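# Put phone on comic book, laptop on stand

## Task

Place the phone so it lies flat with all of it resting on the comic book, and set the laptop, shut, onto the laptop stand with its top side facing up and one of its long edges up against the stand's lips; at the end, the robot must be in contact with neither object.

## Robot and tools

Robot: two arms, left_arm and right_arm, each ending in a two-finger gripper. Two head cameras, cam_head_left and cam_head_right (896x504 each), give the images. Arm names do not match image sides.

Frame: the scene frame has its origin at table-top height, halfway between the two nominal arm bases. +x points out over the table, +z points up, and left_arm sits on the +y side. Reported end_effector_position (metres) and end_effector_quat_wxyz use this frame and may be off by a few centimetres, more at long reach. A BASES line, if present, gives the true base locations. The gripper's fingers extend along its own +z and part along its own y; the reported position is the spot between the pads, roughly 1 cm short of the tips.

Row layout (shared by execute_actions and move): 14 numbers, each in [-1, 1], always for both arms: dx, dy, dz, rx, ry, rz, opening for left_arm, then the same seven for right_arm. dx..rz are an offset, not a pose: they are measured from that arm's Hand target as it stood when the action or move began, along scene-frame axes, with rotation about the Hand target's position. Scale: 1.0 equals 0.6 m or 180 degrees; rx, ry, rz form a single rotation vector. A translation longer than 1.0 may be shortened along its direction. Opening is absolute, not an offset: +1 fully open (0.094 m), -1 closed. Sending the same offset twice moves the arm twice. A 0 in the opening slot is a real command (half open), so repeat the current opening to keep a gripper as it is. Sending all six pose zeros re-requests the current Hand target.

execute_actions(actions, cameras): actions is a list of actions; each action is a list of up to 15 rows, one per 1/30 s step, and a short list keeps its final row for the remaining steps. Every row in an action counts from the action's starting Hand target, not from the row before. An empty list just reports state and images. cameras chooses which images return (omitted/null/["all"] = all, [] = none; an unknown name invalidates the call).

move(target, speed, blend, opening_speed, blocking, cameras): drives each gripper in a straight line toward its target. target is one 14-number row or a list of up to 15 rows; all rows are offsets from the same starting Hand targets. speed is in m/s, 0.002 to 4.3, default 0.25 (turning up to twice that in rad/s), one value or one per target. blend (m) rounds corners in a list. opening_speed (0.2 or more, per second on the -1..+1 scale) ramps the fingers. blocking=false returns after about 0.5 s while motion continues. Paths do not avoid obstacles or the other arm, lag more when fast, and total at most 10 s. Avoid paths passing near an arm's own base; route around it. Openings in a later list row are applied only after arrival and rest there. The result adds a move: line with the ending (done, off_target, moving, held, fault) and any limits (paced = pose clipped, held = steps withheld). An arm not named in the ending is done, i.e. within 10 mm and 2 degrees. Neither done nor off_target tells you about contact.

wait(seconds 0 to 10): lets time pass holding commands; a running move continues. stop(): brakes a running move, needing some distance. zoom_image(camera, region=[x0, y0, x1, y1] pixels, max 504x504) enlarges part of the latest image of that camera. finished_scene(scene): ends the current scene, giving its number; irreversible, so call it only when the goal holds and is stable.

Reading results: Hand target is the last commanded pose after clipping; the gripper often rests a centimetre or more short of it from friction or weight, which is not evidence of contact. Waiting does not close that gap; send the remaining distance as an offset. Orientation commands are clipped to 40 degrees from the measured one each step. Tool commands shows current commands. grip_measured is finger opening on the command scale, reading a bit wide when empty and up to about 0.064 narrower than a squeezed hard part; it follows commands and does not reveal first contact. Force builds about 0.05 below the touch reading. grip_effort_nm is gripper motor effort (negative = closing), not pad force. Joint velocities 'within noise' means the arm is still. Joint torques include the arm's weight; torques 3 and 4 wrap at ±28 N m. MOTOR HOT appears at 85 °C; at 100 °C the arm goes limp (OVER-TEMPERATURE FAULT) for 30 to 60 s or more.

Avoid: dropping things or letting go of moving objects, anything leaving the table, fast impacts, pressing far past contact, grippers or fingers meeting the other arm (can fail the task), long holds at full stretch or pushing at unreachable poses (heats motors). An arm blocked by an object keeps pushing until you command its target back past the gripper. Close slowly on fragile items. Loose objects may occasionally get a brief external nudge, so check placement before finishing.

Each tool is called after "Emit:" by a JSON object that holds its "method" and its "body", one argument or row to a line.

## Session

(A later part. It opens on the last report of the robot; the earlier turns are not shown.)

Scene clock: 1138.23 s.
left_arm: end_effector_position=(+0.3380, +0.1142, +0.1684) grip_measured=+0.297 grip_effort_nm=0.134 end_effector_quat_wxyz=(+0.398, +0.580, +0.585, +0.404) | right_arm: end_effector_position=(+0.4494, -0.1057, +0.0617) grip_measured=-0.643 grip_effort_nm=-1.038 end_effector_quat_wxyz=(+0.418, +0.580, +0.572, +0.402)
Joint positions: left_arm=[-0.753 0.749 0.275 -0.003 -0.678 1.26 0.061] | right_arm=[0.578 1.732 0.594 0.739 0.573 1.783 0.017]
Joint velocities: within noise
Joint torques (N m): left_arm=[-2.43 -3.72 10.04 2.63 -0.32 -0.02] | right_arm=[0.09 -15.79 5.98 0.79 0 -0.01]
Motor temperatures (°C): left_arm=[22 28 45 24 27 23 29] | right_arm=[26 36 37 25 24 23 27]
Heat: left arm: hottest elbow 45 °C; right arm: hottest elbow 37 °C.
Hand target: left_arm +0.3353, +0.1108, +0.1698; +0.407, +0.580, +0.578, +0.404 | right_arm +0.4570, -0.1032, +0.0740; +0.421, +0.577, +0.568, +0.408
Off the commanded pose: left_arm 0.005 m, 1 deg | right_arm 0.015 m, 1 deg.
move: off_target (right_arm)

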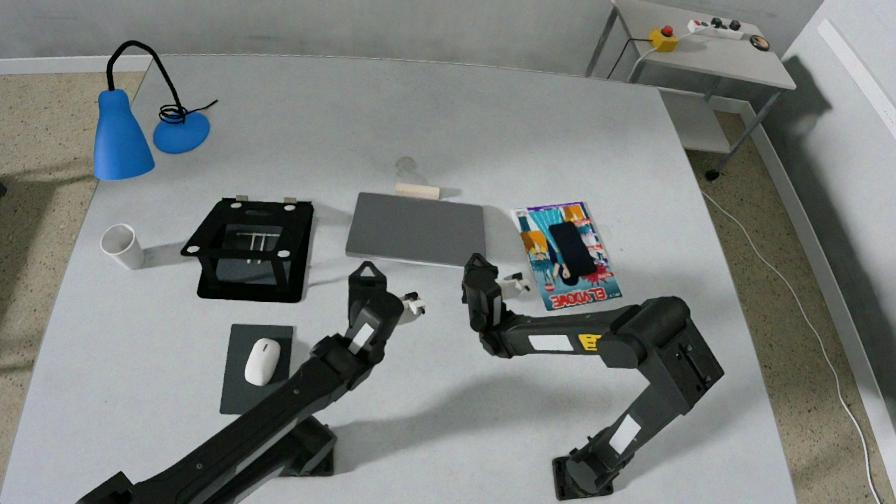

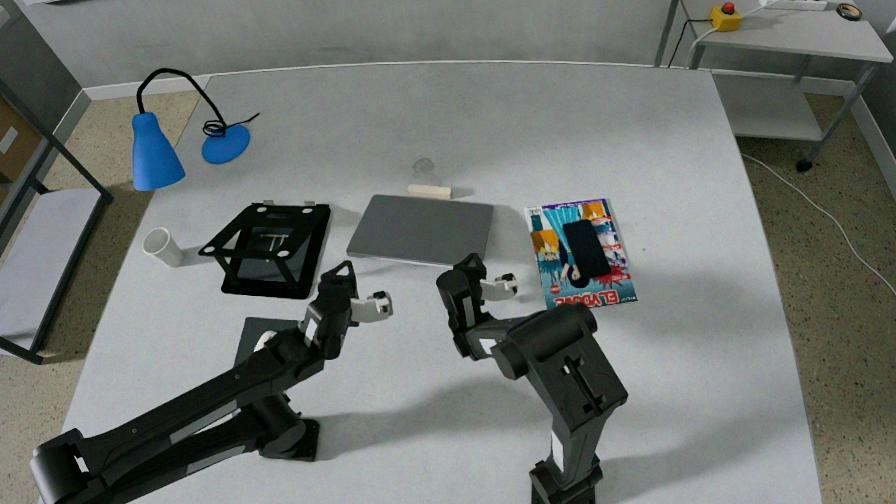

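Emit:
{"method": "move", "body": {
  "target": [
    [-0.03,0.03,0.03,-0.47,0,0.171,0.3,0,0,0.0,0,0,0,-1],
    [-0.03,-0.05,0.03,-0.94,0,0.342,0.3,0,0,0.0,0,0,0,-1]
  ],
  "speed": 0.3
}}

Scene clock: 1146.33 s.
left_arm: end_effector_position=(+0.3061, +0.1006, +0.1563) grip_measured=+0.298 grip_effort_nm=0.115 end_effector_quat_wxyz=(-0.412, +0.580, -0.593, +0.377) | right_arm: end_effector_position=(+0.4494, -0.1057, +0.0617) grip_measured=-0.643 grip_effort_nm=-1.038 end_effector_quat_wxyz=(+0.418, +0.580, +0.572, +0.402)
Joint positions: left_arm=[-0.93 0.731 0.267 -0.135 -0.842 -1.986 0.061] | right_arm=[0.578 1.732 0.594 0.739 0.573 1.783 0.017]
Joint velocities: within noise
Joint torques (N m): left_arm=[-3.37 -2.02 16.9 1.44 -0.42 -0.01] | right_arm=[-0.03 -15.91 5.97 0.8 0.01 -0.01]
Motor temperatures (°C): left_arm=[22 28 43 24 27 23 29] | right_arm=[26 37 37 25 24 23 27]
Heat: left arm: hottest elbow 43 °C; right arm: hottest shoulder 37 °C.
Hand target: left_arm +0.3173, +0.0809, +0.1879; -0.407, +0.581, -0.578, +0.405 | right_arm +0.4570, -0.1032, +0.0740; +0.421, +0.577, +0.568, +0.408
Off the commanded pose: left_arm 0.039 m, 4 deg | right_arm 0.015 m, 1 deg.
move: off_target (left_arm, right_arm)

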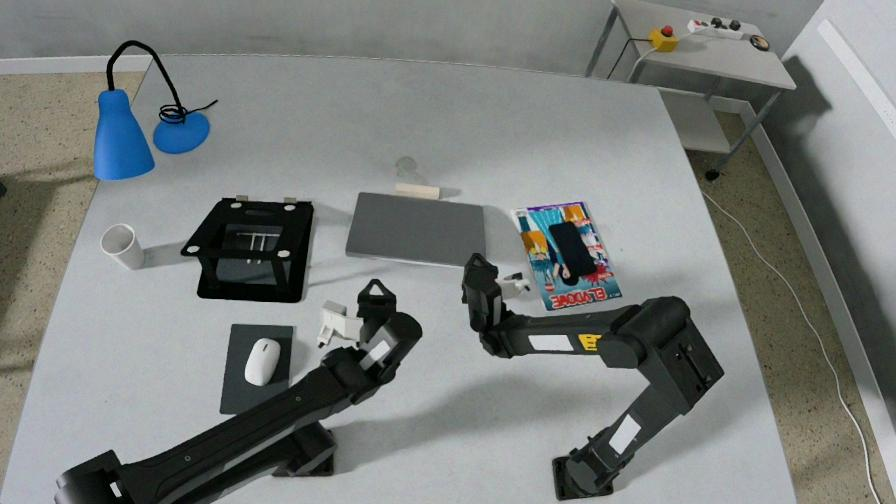

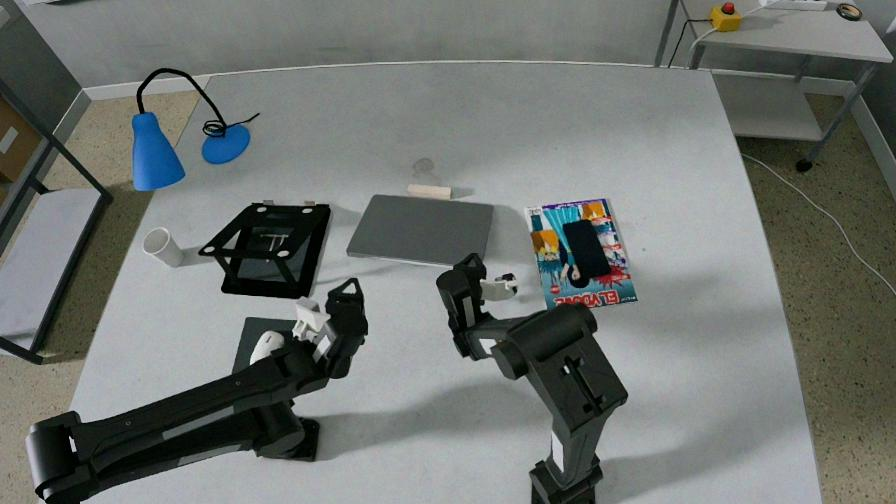

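Emit:
{"method": "move", "body": {
  "target": [
    [0.04,-0.07,-0.12,0,0,0,0.3,0,0,0.0,0,0,0,-1],
    [0.05,-0.08,-0.2,0,0,0,0.3,0,0,0.0,0,0,0,-1]
  ],
  "speed": 0.2
}}

Emit:
{"method": "zoom_image", "body": {
  "camera": "cam_head_left",
  "region": [340, 170, 520, 350]
}}

Emit:
{"method": "zoom_image", "body": {
  "camera": "cam_head_right",
  "region": [340, 170, 520, 350]
}}

Scene clock: 1152.40 s.
left_arm: end_effector_position=(+0.3376, +0.0442, +0.0590) grip_measured=+0.298 grip_effort_nm=0.115 end_effector_quat_wxyz=(-0.406, +0.581, -0.587, +0.391) | right_arm: end_effector_position=(+0.4494, -0.1057, +0.0617) grip_measured=-0.643 grip_effort_nm=-1.033 end_effector_quat_wxyz=(+0.418, +0.580, +0.572, +0.402)
Joint positions: left_arm=[-0.966 1.435 0.267 0.574 -0.86 -2.02 0.061] | right_arm=[0.578 1.732 0.594 0.739 0.573 1.783 0.017]
Joint velocities: within noise
Joint torques (N m): left_arm=[-0.67 -7.18 8.32 2.13 -0.41 0.12] | right_arm=[0.03 -15.79 5.97 0.77 0.01 0]
Motor temperatures (°C): left_arm=[22 28 42 24 27 23 29] | right_arm=[26 37 37 25 24 23 27]
Heat: left arm: hottest elbow 42 °C; right arm: hottest shoulder 37 °C.
Hand target: left_arm +0.3472, +0.0329, +0.0677; -0.407, +0.581, -0.578, +0.404 | right_arm +0.4570, -0.1032, +0.0740; +0.421, +0.577, +0.568, +0.408
Off the commanded pose: left_arm 0.017 m, 2 deg | right_arm 0.015 m, 1 deg.
move: off_target (left_arm, right_arm)

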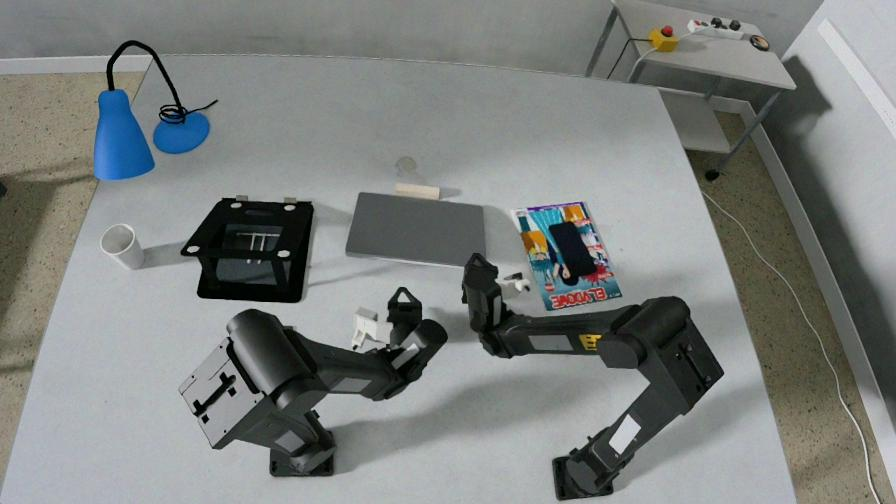

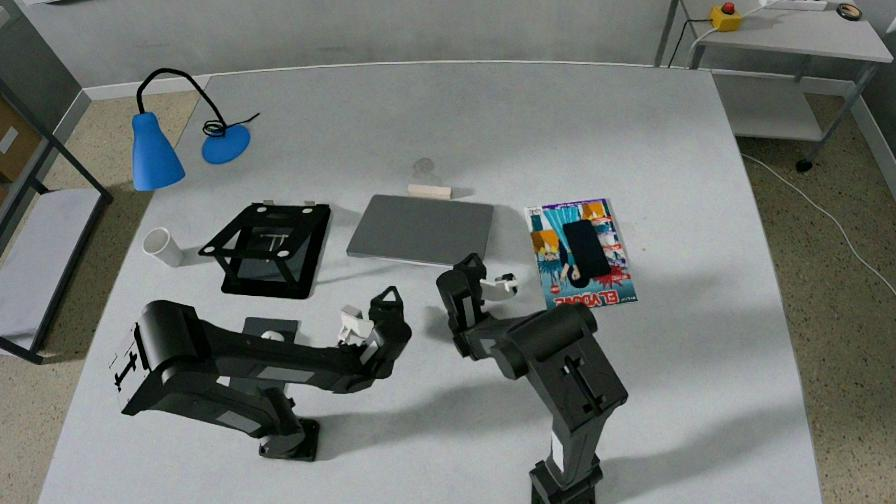

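Scaled by 2.800.

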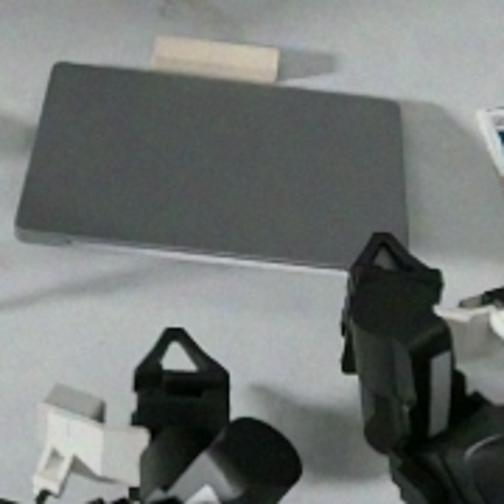

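Scaled by 2.800.

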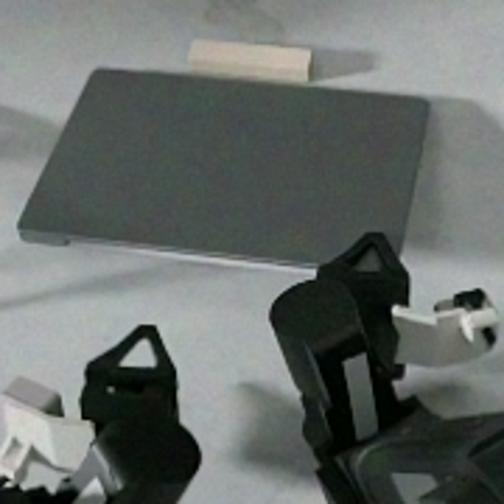

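Emit:
{"method": "move", "body": {
  "target": [
    [0.04,-0.047,-0.003,0,0,0,0.3,0,0,0.0,0,0,0,-1],
    [0.195,-0.047,-0.003,0,0,0,0.3,0,0,0.0,0,0,0,-1]
  ],
  "speed": 0.12
}}

Emit:
{"method": "zoom_image", "body": {
  "camera": "cam_head_left",
  "region": [340, 170, 520, 350]
}}

Emit:
{"method": "zoom_image", "body": {
  "camera": "cam_head_right",
  "region": [340, 170, 520, 350]
}}

Scene clock: 1159.50 s.
left_arm: end_effector_position=(+0.4452, +0.0146, +0.0528) grip_measured=+0.298 grip_effort_nm=0.115 end_effector_quat_wxyz=(-0.402, +0.581, -0.593, +0.386) | right_arm: end_effector_position=(+0.4494, -0.1057, +0.0617) grip_measured=-0.643 grip_effort_nm=-1.038 end_effector_quat_wxyz=(+0.418, +0.580, +0.571, +0.402)
Joint positions: left_arm=[-0.76 1.656 0.509 0.64 -0.676 -1.875 0.061] | right_arm=[0.578 1.732 0.594 0.739 0.573 1.784 0.017]
Joint velocities: within noise
Joint torques (N m): left_arm=[-0.67 -10.7 9.8 2.48 -0.09 0.13] | right_arm=[-0.03 -15.74 5.98 0.8 0.01 -0.01]
Motor temperatures (°C): left_arm=[22 28 41 24 27 23 29] | right_arm=[26 37 37 25 24 23 27]
Heat: left arm: hottest elbow 41 °C; right arm: hottest shoulder 37 °C.
Hand target: left_arm +0.4642, +0.0048, +0.0659; -0.407, +0.581, -0.578, +0.404 | right_arm +0.4571, -0.1032, +0.0740; +0.421, +0.577, +0.568, +0.408
Off the commanded pose: left_arm 0.025 m, 3 deg | right_arm 0.015 m, 1 deg.
move: off_target (left_arm, right_arm)

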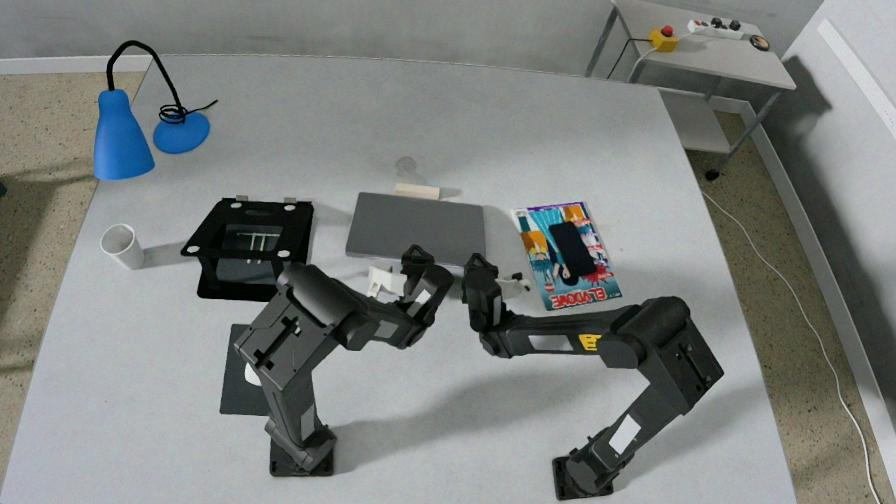

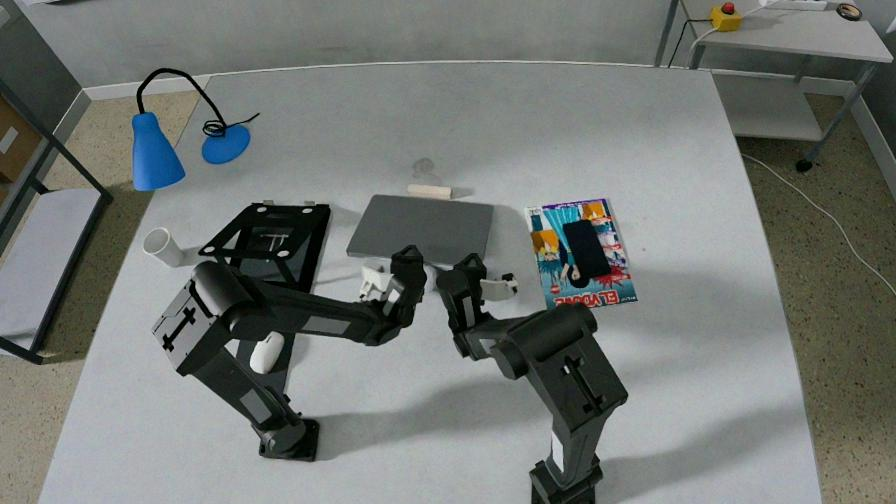

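Scaled by 2.800.

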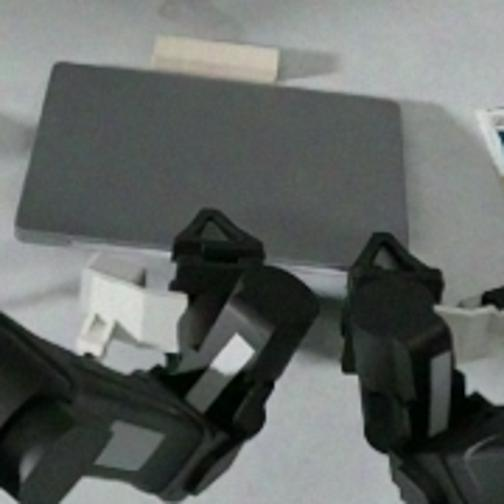

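Scaled by 2.800.

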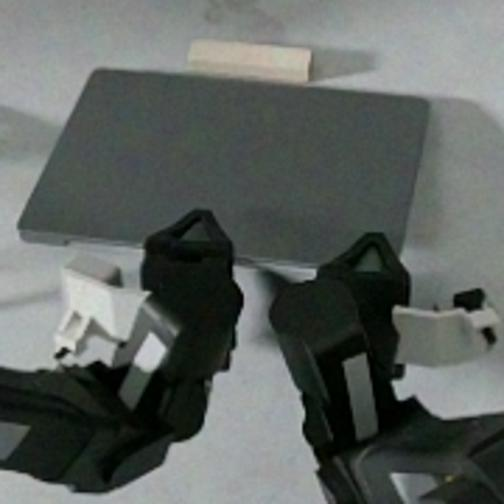

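Emit:
{"method": "move", "body": {
  "target": [0,0,0.005,0,0,0,-1,0,0,0.0,0,0,0,-1],
  "speed": 0.12,
  "opening_speed": 0.35
}}

Emit:
{"method": "zoom_image", "body": {
  "camera": "cam_head_left",
  "region": [340, 170, 520, 350]
}}

Scene clock: 1165.43 s.
left_arm: end_effector_position=(+0.4514, +0.0109, +0.0625) grip_measured=-0.615 grip_effort_nm=-1.009 end_effector_quat_wxyz=(-0.407, +0.581, -0.583, +0.397) | right_arm: end_effector_position=(+0.4492, -0.1058, +0.0613) grip_measured=-0.643 grip_effort_nm=-1.033 end_effector_quat_wxyz=(+0.417, +0.581, +0.571, +0.402)
Joint positions: left_arm=[-0.759 1.652 0.523 0.656 -0.683 -1.87 0.018] | right_arm=[0.578 1.731 0.594 0.736 0.572 1.788 0.017]
Joint velocities: within noise
Joint torques (N m): left_arm=[-0.38 -11.63 9.31 1.29 0.14 0.12] | right_arm=[0.03 -15.74 5.97 0.88 0.02 -0.04]
Motor temperatures (°C): left_arm=[22 27 40 24 27 23 29] | right_arm=[26 37 37 25 24 23 27]
Heat: left arm: hottest elbow 40 °C; right arm: hottest shoulder 37 °C.
Hand target: left_arm +0.4642, +0.0047, +0.0690; -0.407, +0.581, -0.578, +0.404 | right_arm +0.4571, -0.1032, +0.0740; +0.421, +0.577, +0.568, +0.408
Off the commanded pose: left_arm 0.016 m, 1 deg | right_arm 0.015 m, 1 deg.
move: off_target (left_arm, right_arm)

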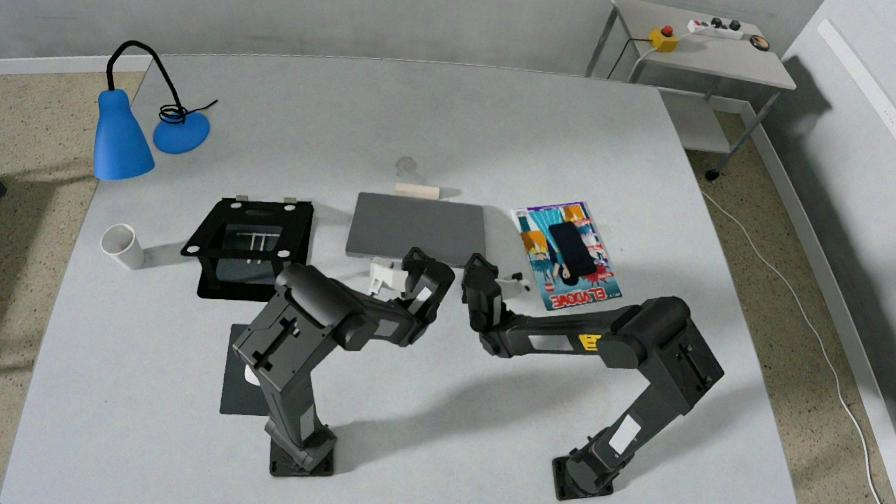

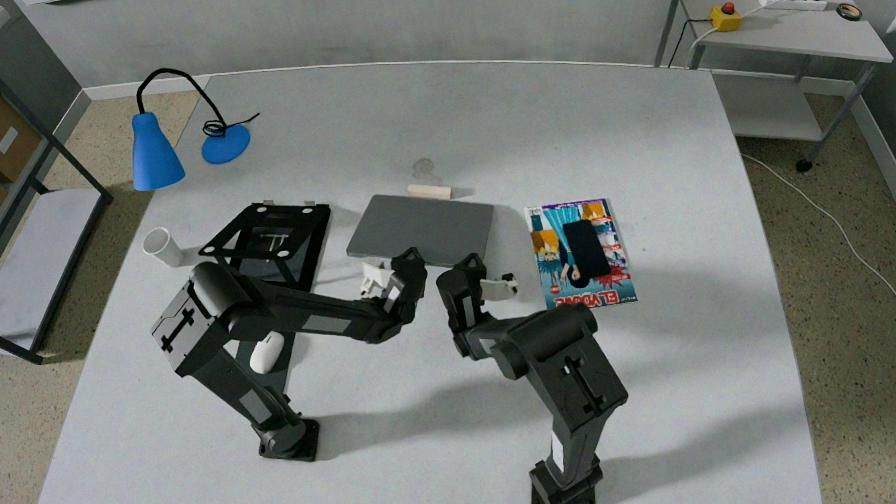

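Scaled by 2.800.

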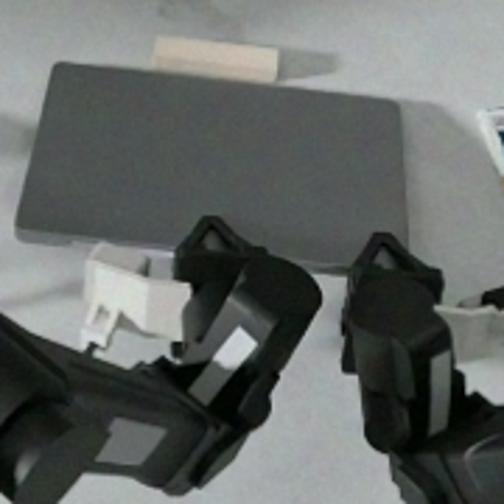

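Emit:
{"method": "move", "body": {
  "target": [0,0,0.02,0,0,0,-1,0,0,0.0,0,0,0,0.1],
  "speed": 0.12,
  "opening_speed": 0.5
}}

Emit:
{"method": "move", "body": {
  "target": [
    [0,0,0.0,0,0,0,-1,-0.2,0,0.01,0,0,0,0.1],
    [0,0,0.0,0,0,0,-1,-0.2,-0.1,0.15,0,0,0,-1]
  ],
  "speed": 0.25
}}

Emit:
{"method": "zoom_image", "body": {
  "camera": "cam_head_left",
  "region": [340, 170, 520, 350]
}}

Scene clock: 1170.40 s.
left_arm: end_effector_position=(+0.4513, +0.0111, +0.0642) grip_measured=-0.617 grip_effort_nm=-1.004 end_effector_quat_wxyz=(-0.406, +0.581, -0.587, +0.392) | right_arm: end_effector_position=(+0.4493, -0.1054, +0.0623) grip_measured=+0.098 grip_effort_nm=0.066 end_effector_quat_wxyz=(+0.417, +0.579, +0.574, +0.402)
Joint positions: left_arm=[-0.758 1.638 0.526 0.625 -0.68 -1.87 0.018] | right_arm=[0.578 1.728 0.594 0.732 0.569 1.781 0.052]
Joint velocities: within noise
Joint torques (N m): left_arm=[-0.32 -13.68 9.32 1.02 0.04 0.12] | right_arm=[-0.03 -15.5 5.97 1.02 0.12 0.02]
Motor temperatures (°C): left_arm=[22 27 40 24 27 23 29] | right_arm=[26 37 37 25 24 23 27]
Heat: left arm: hottest elbow 40 °C; right arm: hottest shoulder 37 °C.
Hand target: left_arm +0.4642, +0.0047, +0.0810; -0.406, +0.581, -0.578, +0.405 | right_arm +0.4570, -0.1033, +0.0740; +0.421, +0.577, +0.568, +0.408
Off the commanded pose: left_arm 0.022 m, 2 deg | right_arm 0.014 m, 1 deg.
move: off_target (left_arm, right_arm)

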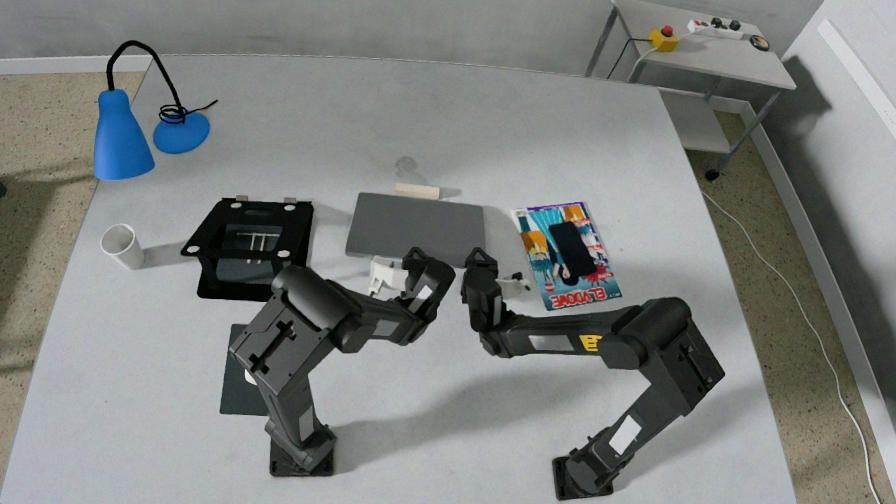

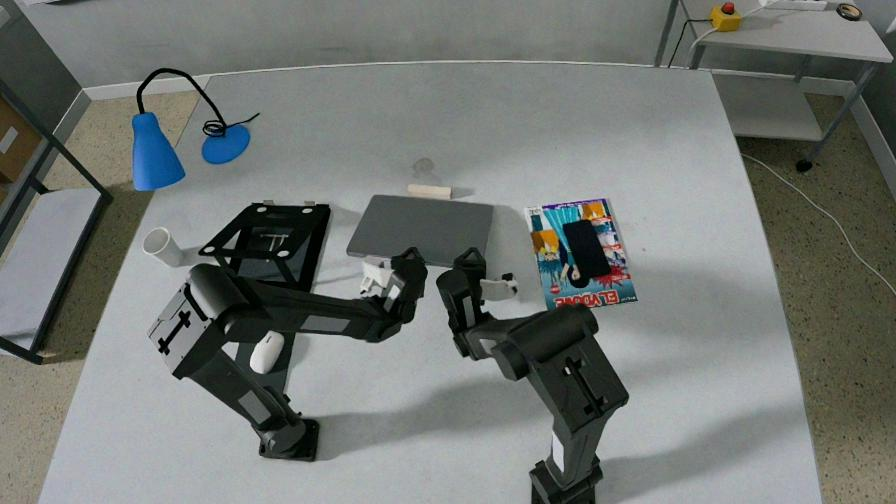

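Scene clock: 1172.87 s.
left_arm: end_effector_position=(+0.4513, +0.0111, +0.0642) grip_measured=-0.617 grip_effort_nm=-1.009 end_effector_quat_wxyz=(-0.406, +0.581, -0.587, +0.392) | right_arm: end_effector_position=(+0.3340, -0.1598, +0.1582) grip_measured=-0.990 grip_effort_nm=-0.466 end_effector_quat_wxyz=(+0.418, +0.576, +0.573, +0.408)
Joint positions: left_arm=[-0.758 1.638 0.526 0.625 -0.68 -1.87 0.018] | right_arm=[0.646 1.06 0.34 0.316 0.626 1.807 0]
Joint velocities: within noise
Joint torques (N m): left_arm=[-0.97 -13.74 9.42 1.06 0.03 0.15] | right_arm=[-0.38 -7 7.98 1.02 0.13 0.04]
Motor temperatures (°C): left_arm=[22 27 40 24 27 23 29] | right_arm=[26 37 37 25 24 23 27]
Heat: left arm: hottest elbow 40 °C; right arm: hottest shoulder 37 °C.
Hand target: left_arm +0.4642, +0.0047, +0.0810; -0.406, +0.581, -0.578, +0.405 | right_arm +0.3371, -0.1633, +0.1639; +0.421, +0.577, +0.568, +0.408
Off the commanded pose: left_arm 0.022 m, 2 deg | right_arm 0.007 m, 1 deg.
move: off_target (left_arm)

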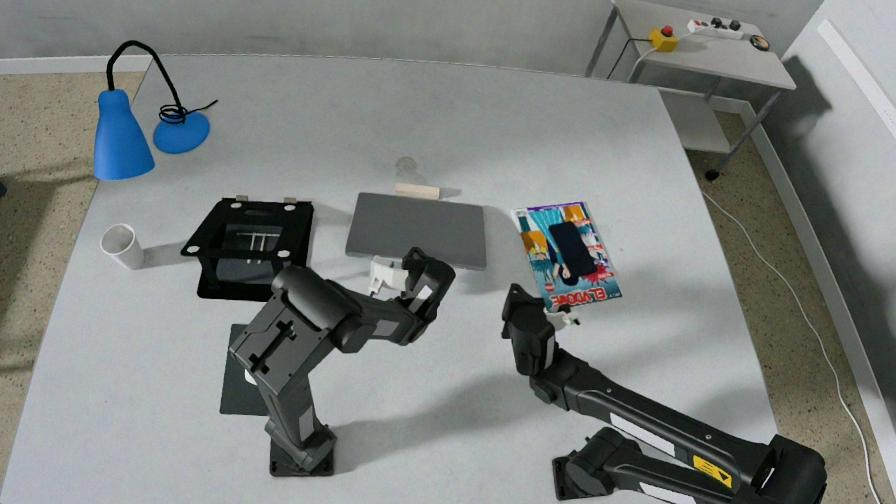

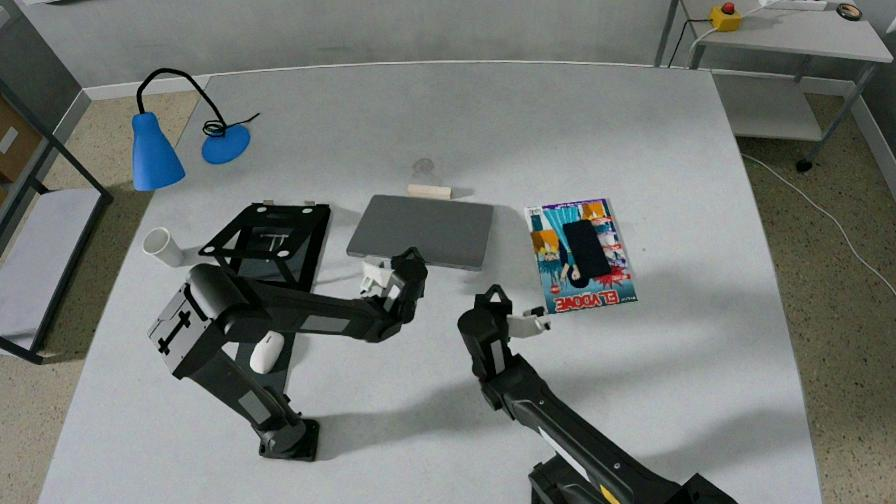

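Scaled by 2.800.

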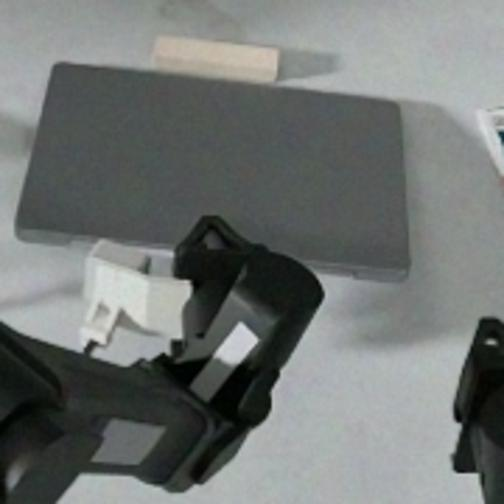

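Emit:
{"method": "zoom_image", "body": {
  "camera": "cam_head_left",
  "region": [170, 180, 330, 310]
}}

Emit:
{"method": "zoom_image", "body": {
  "camera": "cam_head_right",
  "region": [190, 185, 350, 310]
}}

Scaled by 3.150.

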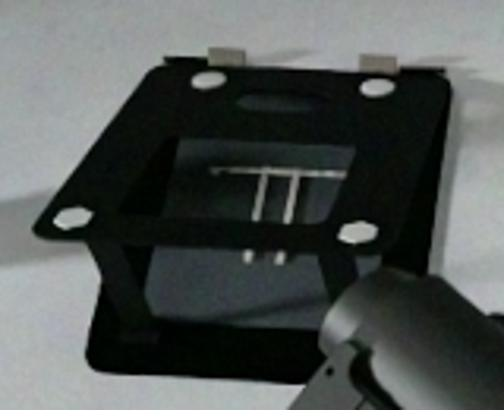

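Scaled by 3.150.

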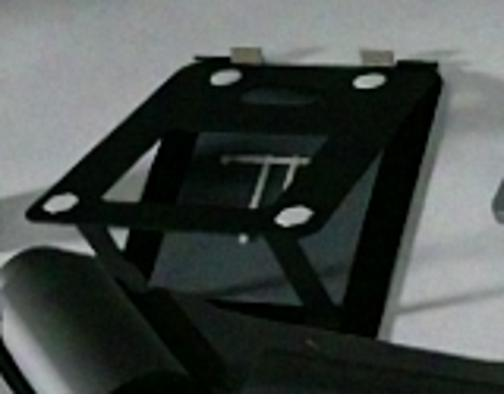

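Emit:
{"method": "move", "body": {
  "target": [
    [0.025,0,0.06,0,0.08,0,-1,0,0,0.0,0,0,0,-1]
  ],
  "speed": 0.06
}}

Emit:
{"method": "zoom_image", "body": {
  "camera": "cam_head_left",
  "region": [340, 170, 520, 350]
}}

Scene clock: 1188.97 s.
left_arm: end_effector_position=(+0.4689, +0.0085, +0.1013) grip_measured=-0.617 grip_effort_nm=-1.009 end_effector_quat_wxyz=(-0.338, +0.619, -0.633, +0.319) | right_arm: end_effector_position=(+0.3340, -0.1598, +0.1582) grip_measured=-0.991 grip_effort_nm=-0.496 end_effector_quat_wxyz=(+0.418, +0.576, +0.573, +0.408)
Joint positions: left_arm=[-0.701 1.467 0.697 0.041 -0.551 -1.968 0.018] | right_arm=[0.646 1.06 0.34 0.316 0.626 1.807 0]
Joint velocities: within noise
Joint torques (N m): left_arm=[-1.38 -13.51 12.53 0.03 0.27 -0.15] | right_arm=[-0.38 -7.06 7.99 1.06 0.13 0.04]
Motor temperatures (°C): left_arm=[22 28 39 24 27 23 30] | right_arm=[26 36 38 25 24 23 27]
Heat: left arm: hottest elbow 39 °C; right arm: hottest elbow 38 °C.
Hand target: left_arm +0.4793, +0.0047, +0.1171; -0.331, +0.627, -0.624, +0.328 | right_arm +0.3371, -0.1633, +0.1639; +0.421, +0.577, +0.568, +0.408
Off the commanded pose: left_arm 0.019 m, 2 deg | right_arm 0.007 m, 1 deg.
move: off_target (left_arm)

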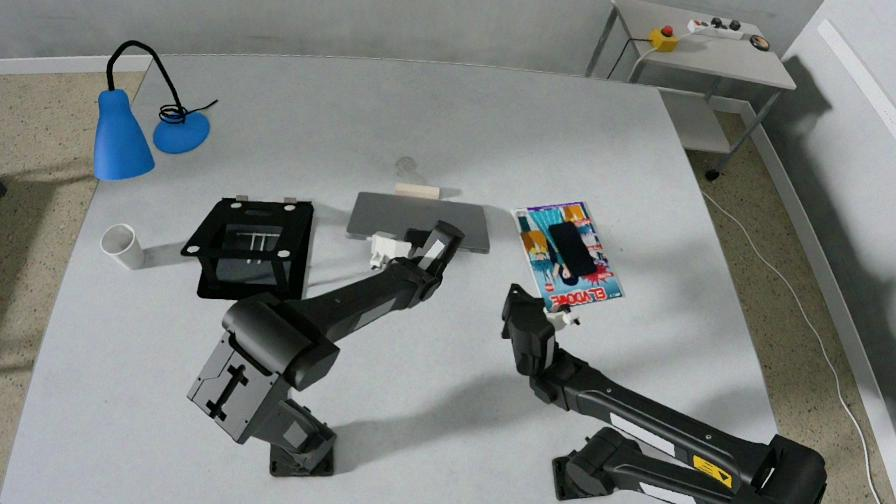

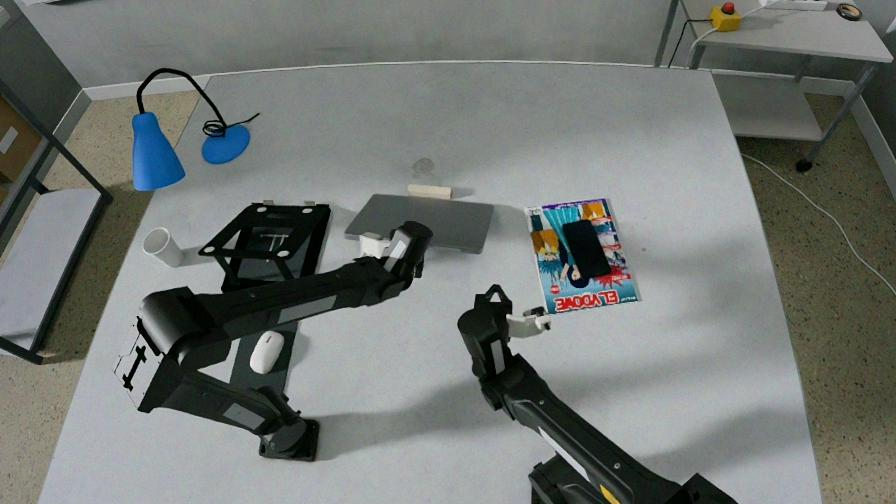

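Scaled by 2.800.

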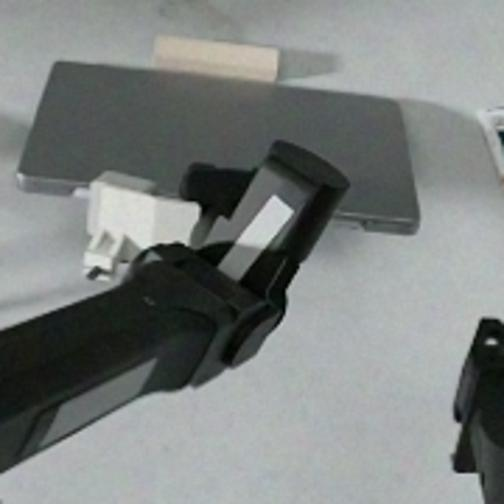

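Emit:
{"method": "move", "body": {
  "target": [
    [0.0,0.02,0.22,0,0.06,0,-1,0,0,0.0,0,0,0,-1]
  ],
  "speed": 0.1
}}

Emit:
{"method": "zoom_image", "body": {
  "camera": "cam_head_left",
  "region": [320, 150, 540, 350]
}}

Scene clock: 1193.53 s.
left_arm: end_effector_position=(+0.4428, +0.0321, +0.1611) grip_measured=-0.625 grip_effort_nm=-1.009 end_effector_quat_wxyz=(-0.249, +0.653, -0.689, +0.189) | right_arm: end_effector_position=(+0.3340, -0.1598, +0.1582) grip_measured=-0.991 grip_effort_nm=-0.496 end_effector_quat_wxyz=(+0.418, +0.576, +0.573, +0.408)
Joint positions: left_arm=[-0.648 1.322 0.918 -0.663 -0.407 -2.03 0.018] | right_arm=[0.646 1.06 0.34 0.316 0.626 1.807 0]
Joint velocities: within noise
Joint torques (N m): left_arm=[-0.56 -16.79 21.64 0.84 -0.72 0.02] | right_arm=[-0.38 -7.06 7.98 1.05 0.13 0.04]
Motor temperatures (°C): left_arm=[22 28 39 24 27 23 30] | right_arm=[26 36 38 25 24 23 27]
Heat: left arm: hottest elbow 39 °C; right arm: hottest elbow 38 °C.
Hand target: left_arm +0.4792, +0.0166, +0.2491; -0.271, +0.655, -0.653, +0.268 | right_arm +0.3371, -0.1633, +0.1639; +0.421, +0.577, +0.568, +0.408
Off the commanded pose: left_arm 0.096 m, 10 deg | right_arm 0.007 m, 1 deg.
move: off_target (left_arm)

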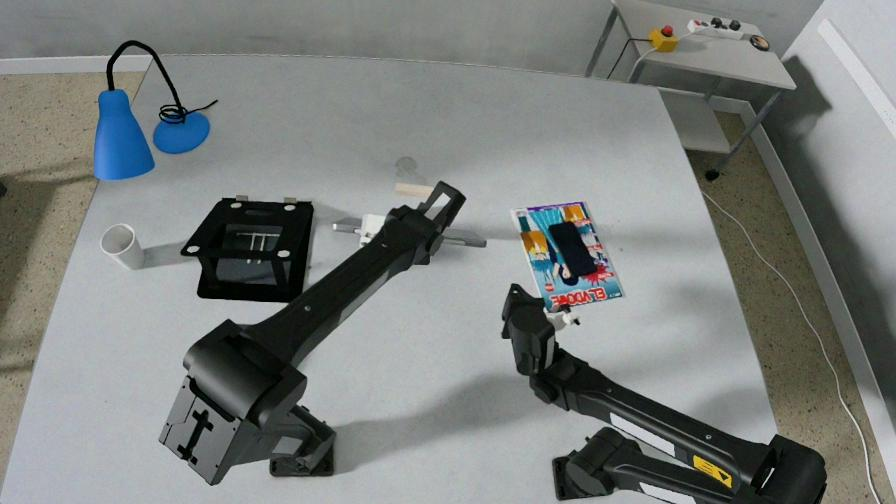

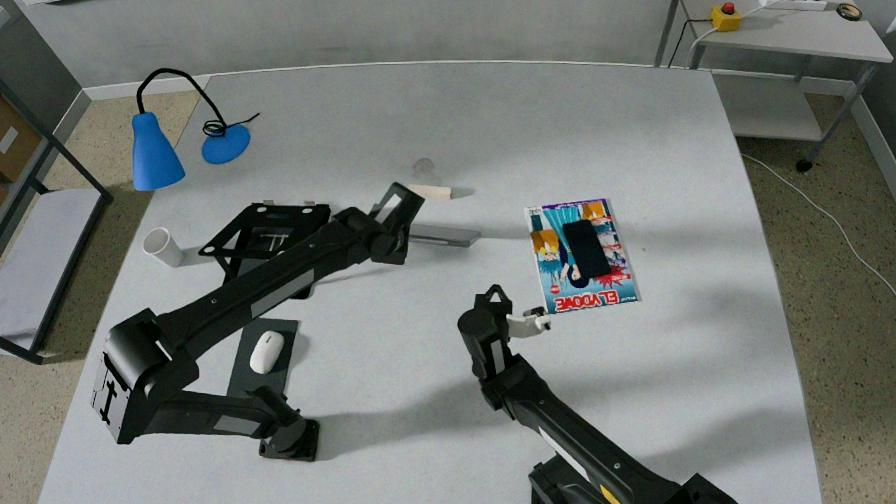

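Scaled by 2.291.

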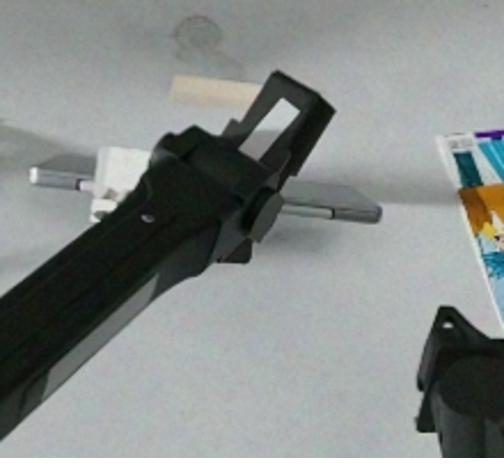

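Emit:
{"method": "move", "body": {
  "target": [
    [0.0,0.0,0.2,0,0.0,0,-1,0,0,0.0,0,0,0,-1]
  ],
  "speed": 0.1
}}

Emit:
{"method": "zoom_image", "body": {
  "camera": "cam_head_left",
  "region": [320, 150, 540, 350]
}}

Scene clock: 1198.93 s.
left_arm: end_effector_position=(+0.4297, +0.0397, +0.2324) grip_measured=-0.635 grip_effort_nm=-1.009 end_effector_quat_wxyz=(+0.232, -0.655, +0.707, -0.133) | right_arm: end_effector_position=(+0.3340, -0.1598, +0.1582) grip_measured=-0.991 grip_effort_nm=-0.491 end_effector_quat_wxyz=(+0.418, +0.576, +0.573, +0.408)
Joint positions: left_arm=[-0.647 1.284 1.114 -1.02 -0.396 -2.035 0.017] | right_arm=[0.646 1.06 0.34 0.316 0.626 1.807 0]
Joint velocities: within noise
Joint torques (N m): left_arm=[-1.55 -18.26 -27.75 1.92 -1.27 0.06] | right_arm=[-0.38 -7.06 8.01 1.03 0.13 0.04]
Motor temperatures (°C): left_arm=[22 28 41 24 27 23 30] | right_arm=[26 36 38 25 24 23 26]
Heat: left arm: hottest elbow 41 °C; right arm: hottest elbow 38 °C.
Hand target: left_arm +0.4794, +0.0167, +0.3690; -0.271, +0.655, -0.652, +0.268 | right_arm +0.3371, -0.1633, +0.1639; +0.421, +0.577, +0.568, +0.408
Off the commanded pose: left_arm 0.147 m, 17 deg | right_arm 0.007 m, 1 deg.
move: off_target (left_arm)

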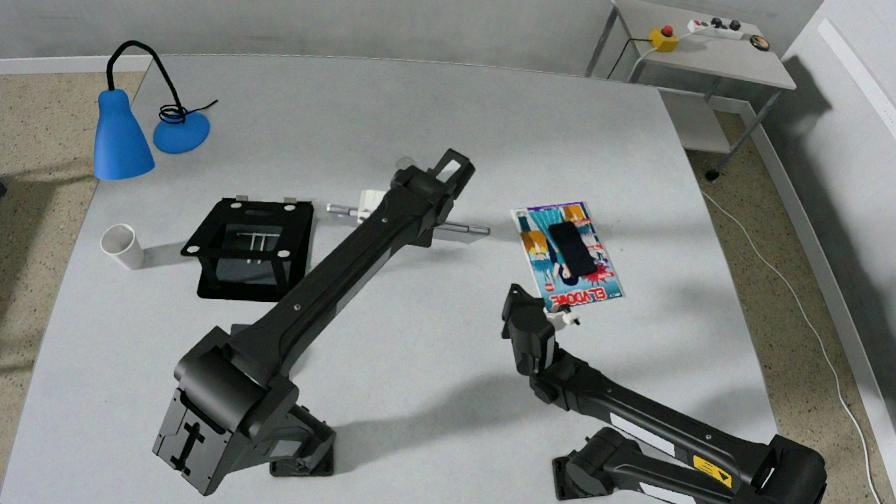

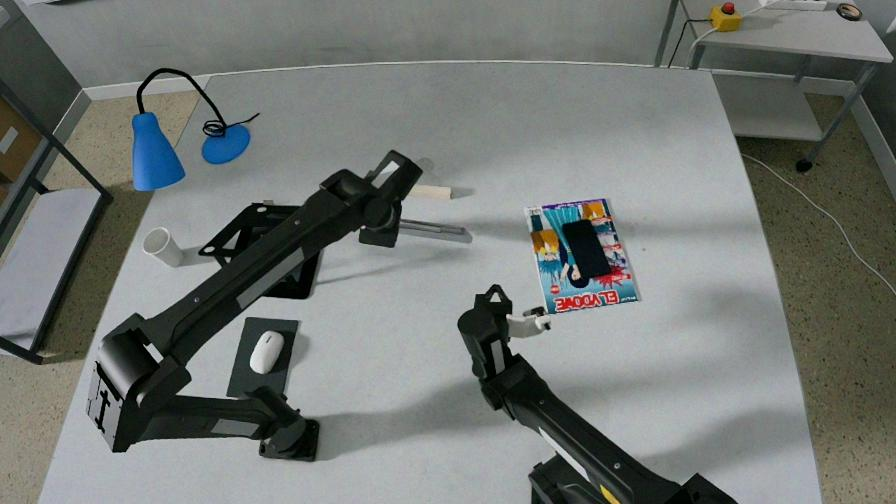

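Scaled by 2.291.

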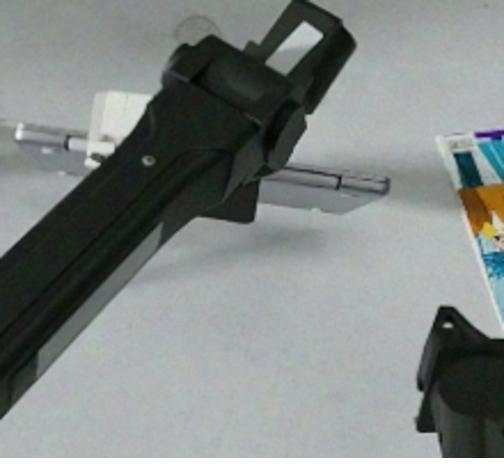

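Emit:
{"method": "move", "body": {
  "target": [
    [0.0,0.03,0.12,0,0.0,0,-1,0,0,0.0,0,0,0,-1]
  ],
  "speed": 0.12,
  "cameras": ["cam_head_left"]
}}

Scene clock: 1203.63 s.
left_arm: end_effector_position=(+0.4432, +0.0444, +0.3055) grip_measured=-0.636 grip_effort_nm=-1.004 end_effector_quat_wxyz=(+0.229, -0.655, +0.707, -0.138) | right_arm: end_effector_position=(+0.3340, -0.1598, +0.1582) grip_measured=-0.991 grip_effort_nm=-0.501 end_effector_quat_wxyz=(+0.418, +0.576, +0.573, +0.408)
Joint positions: left_arm=[-0.614 1.286 1.307 -1.192 -0.375 -2.004 0.017] | right_arm=[0.646 1.06 0.34 0.316 0.626 1.807 0]
Joint velocities: within noise
Joint torques (N m): left_arm=[-0.79 -17.49 -27.66 1.94 -1.17 0.03] | right_arm=[-0.38 -7.06 7.98 1.03 0.13 0.04]
Motor temperatures (°C): left_arm=[22 29 43 24 27 23 30] | right_arm=[26 35 39 25 24 23 26]
Heat: left arm: hottest elbow 43 °C; right arm: hottest elbow 39 °C.
Hand target: left_arm +0.4793, +0.0347, +0.4409; -0.271, +0.655, -0.652, +0.268 | right_arm +0.3371, -0.1633, +0.1639; +0.421, +0.577, +0.568, +0.408
Off the commanded pose: left_arm 0.141 m, 17 deg | right_arm 0.007 m, 1 deg.
move: off_target (left_arm)
Images, in order (width x height): cam_head_left 896x504.

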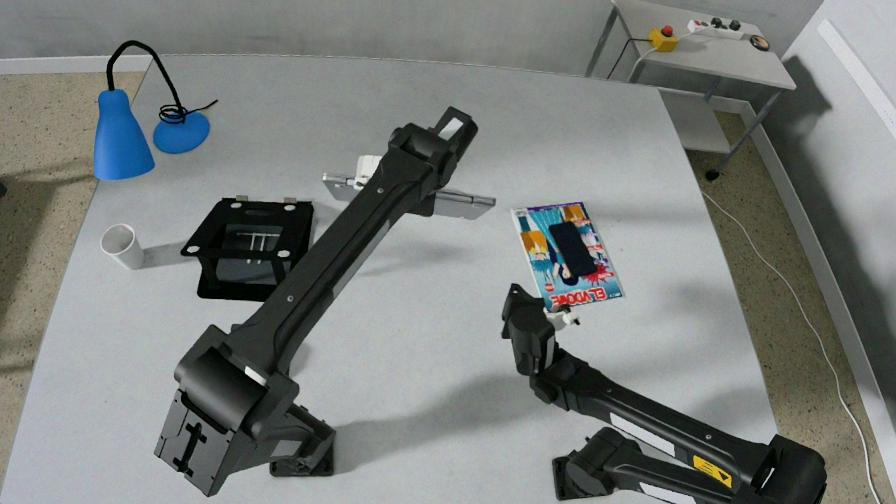

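Emit:
{"method": "move", "body": {
  "target": [
    [0.0,0.61,0.02,0,0.0,0,-1,0,0,0.0,0,0,0,-1]
  ],
  "speed": 0.12
}}

Emit:
{"method": "zoom_image", "body": {
  "camera": "cam_head_left",
  "region": [150, 130, 400, 330]
}}

Emit:
{"method": "zoom_image", "body": {
  "camera": "cam_head_right",
  "region": [170, 130, 420, 330]
}}

Scene clock: 1210.70 s.
left_arm: end_effector_position=(+0.4530, +0.3893, +0.3246) grip_measured=-0.636 grip_effort_nm=-1.004 end_effector_quat_wxyz=(-0.152, +0.699, -0.666, +0.211) | right_arm: end_effector_position=(+0.3340, -0.1598, +0.1582) grip_measured=-0.991 grip_effort_nm=-0.496 end_effector_quat_wxyz=(+0.418, +0.576, +0.573, +0.408)
Joint positions: left_arm=[0.412 1.229 1.307 -1.195 0.279 -1.242 0.017] | right_arm=[0.646 1.06 0.34 0.316 0.626 1.807 0]
Joint velocities: within noise
Joint torques (N m): left_arm=[-0.67 -16.91 27.21 2.21 1.05 0.09] | right_arm=[-0.44 -7.12 8.01 1.03 0.13 0.05]
Motor temperatures (°C): left_arm=[22 29 48 24 28 23 30] | right_arm=[26 35 39 25 24 23 26]
Heat: left arm: hottest elbow 48 °C; right arm: hottest elbow 39 °C.
Hand target: left_arm +0.4794, +0.4008, +0.4529; -0.271, +0.655, -0.652, +0.268 | right_arm +0.3370, -0.1633, +0.1639; +0.421, +0.577, +0.568, +0.408
Off the commanded pose: left_arm 0.131 m, 16 deg | right_arm 0.007 m, 1 deg.
move: off_target (left_arm)

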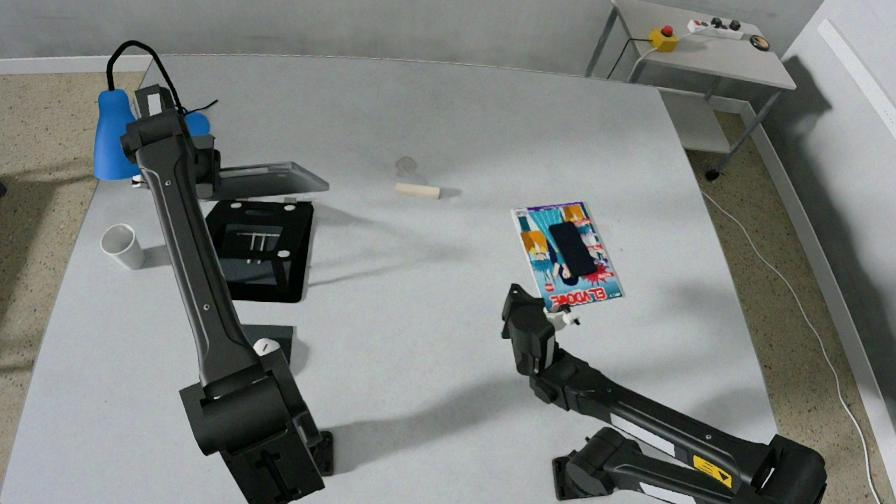

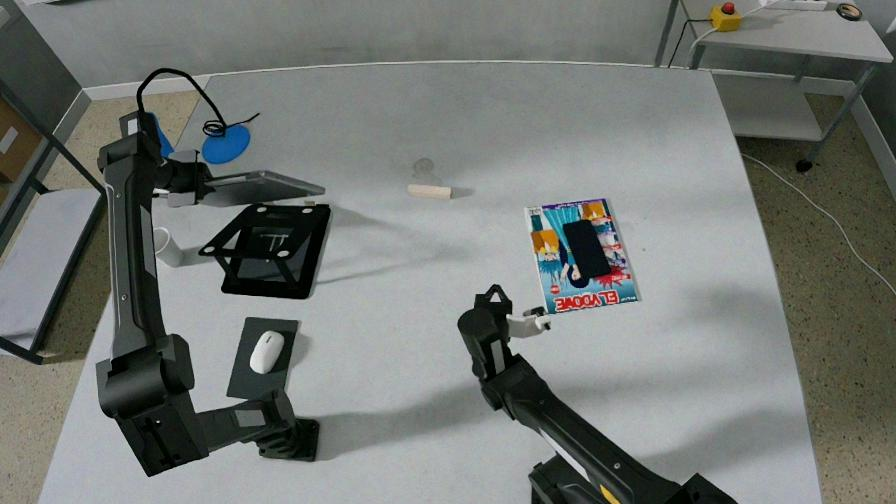

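Scaled by 2.016.

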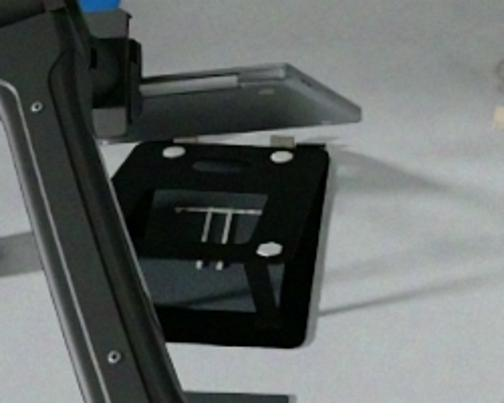

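Scaled by 2.016.

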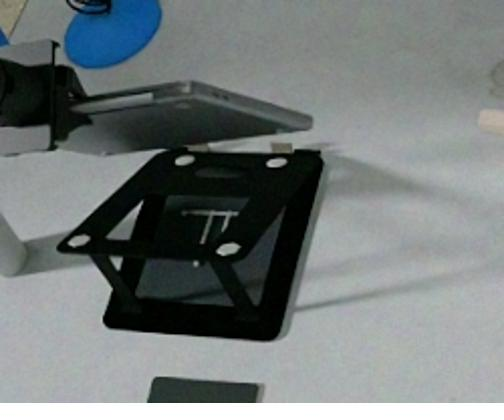

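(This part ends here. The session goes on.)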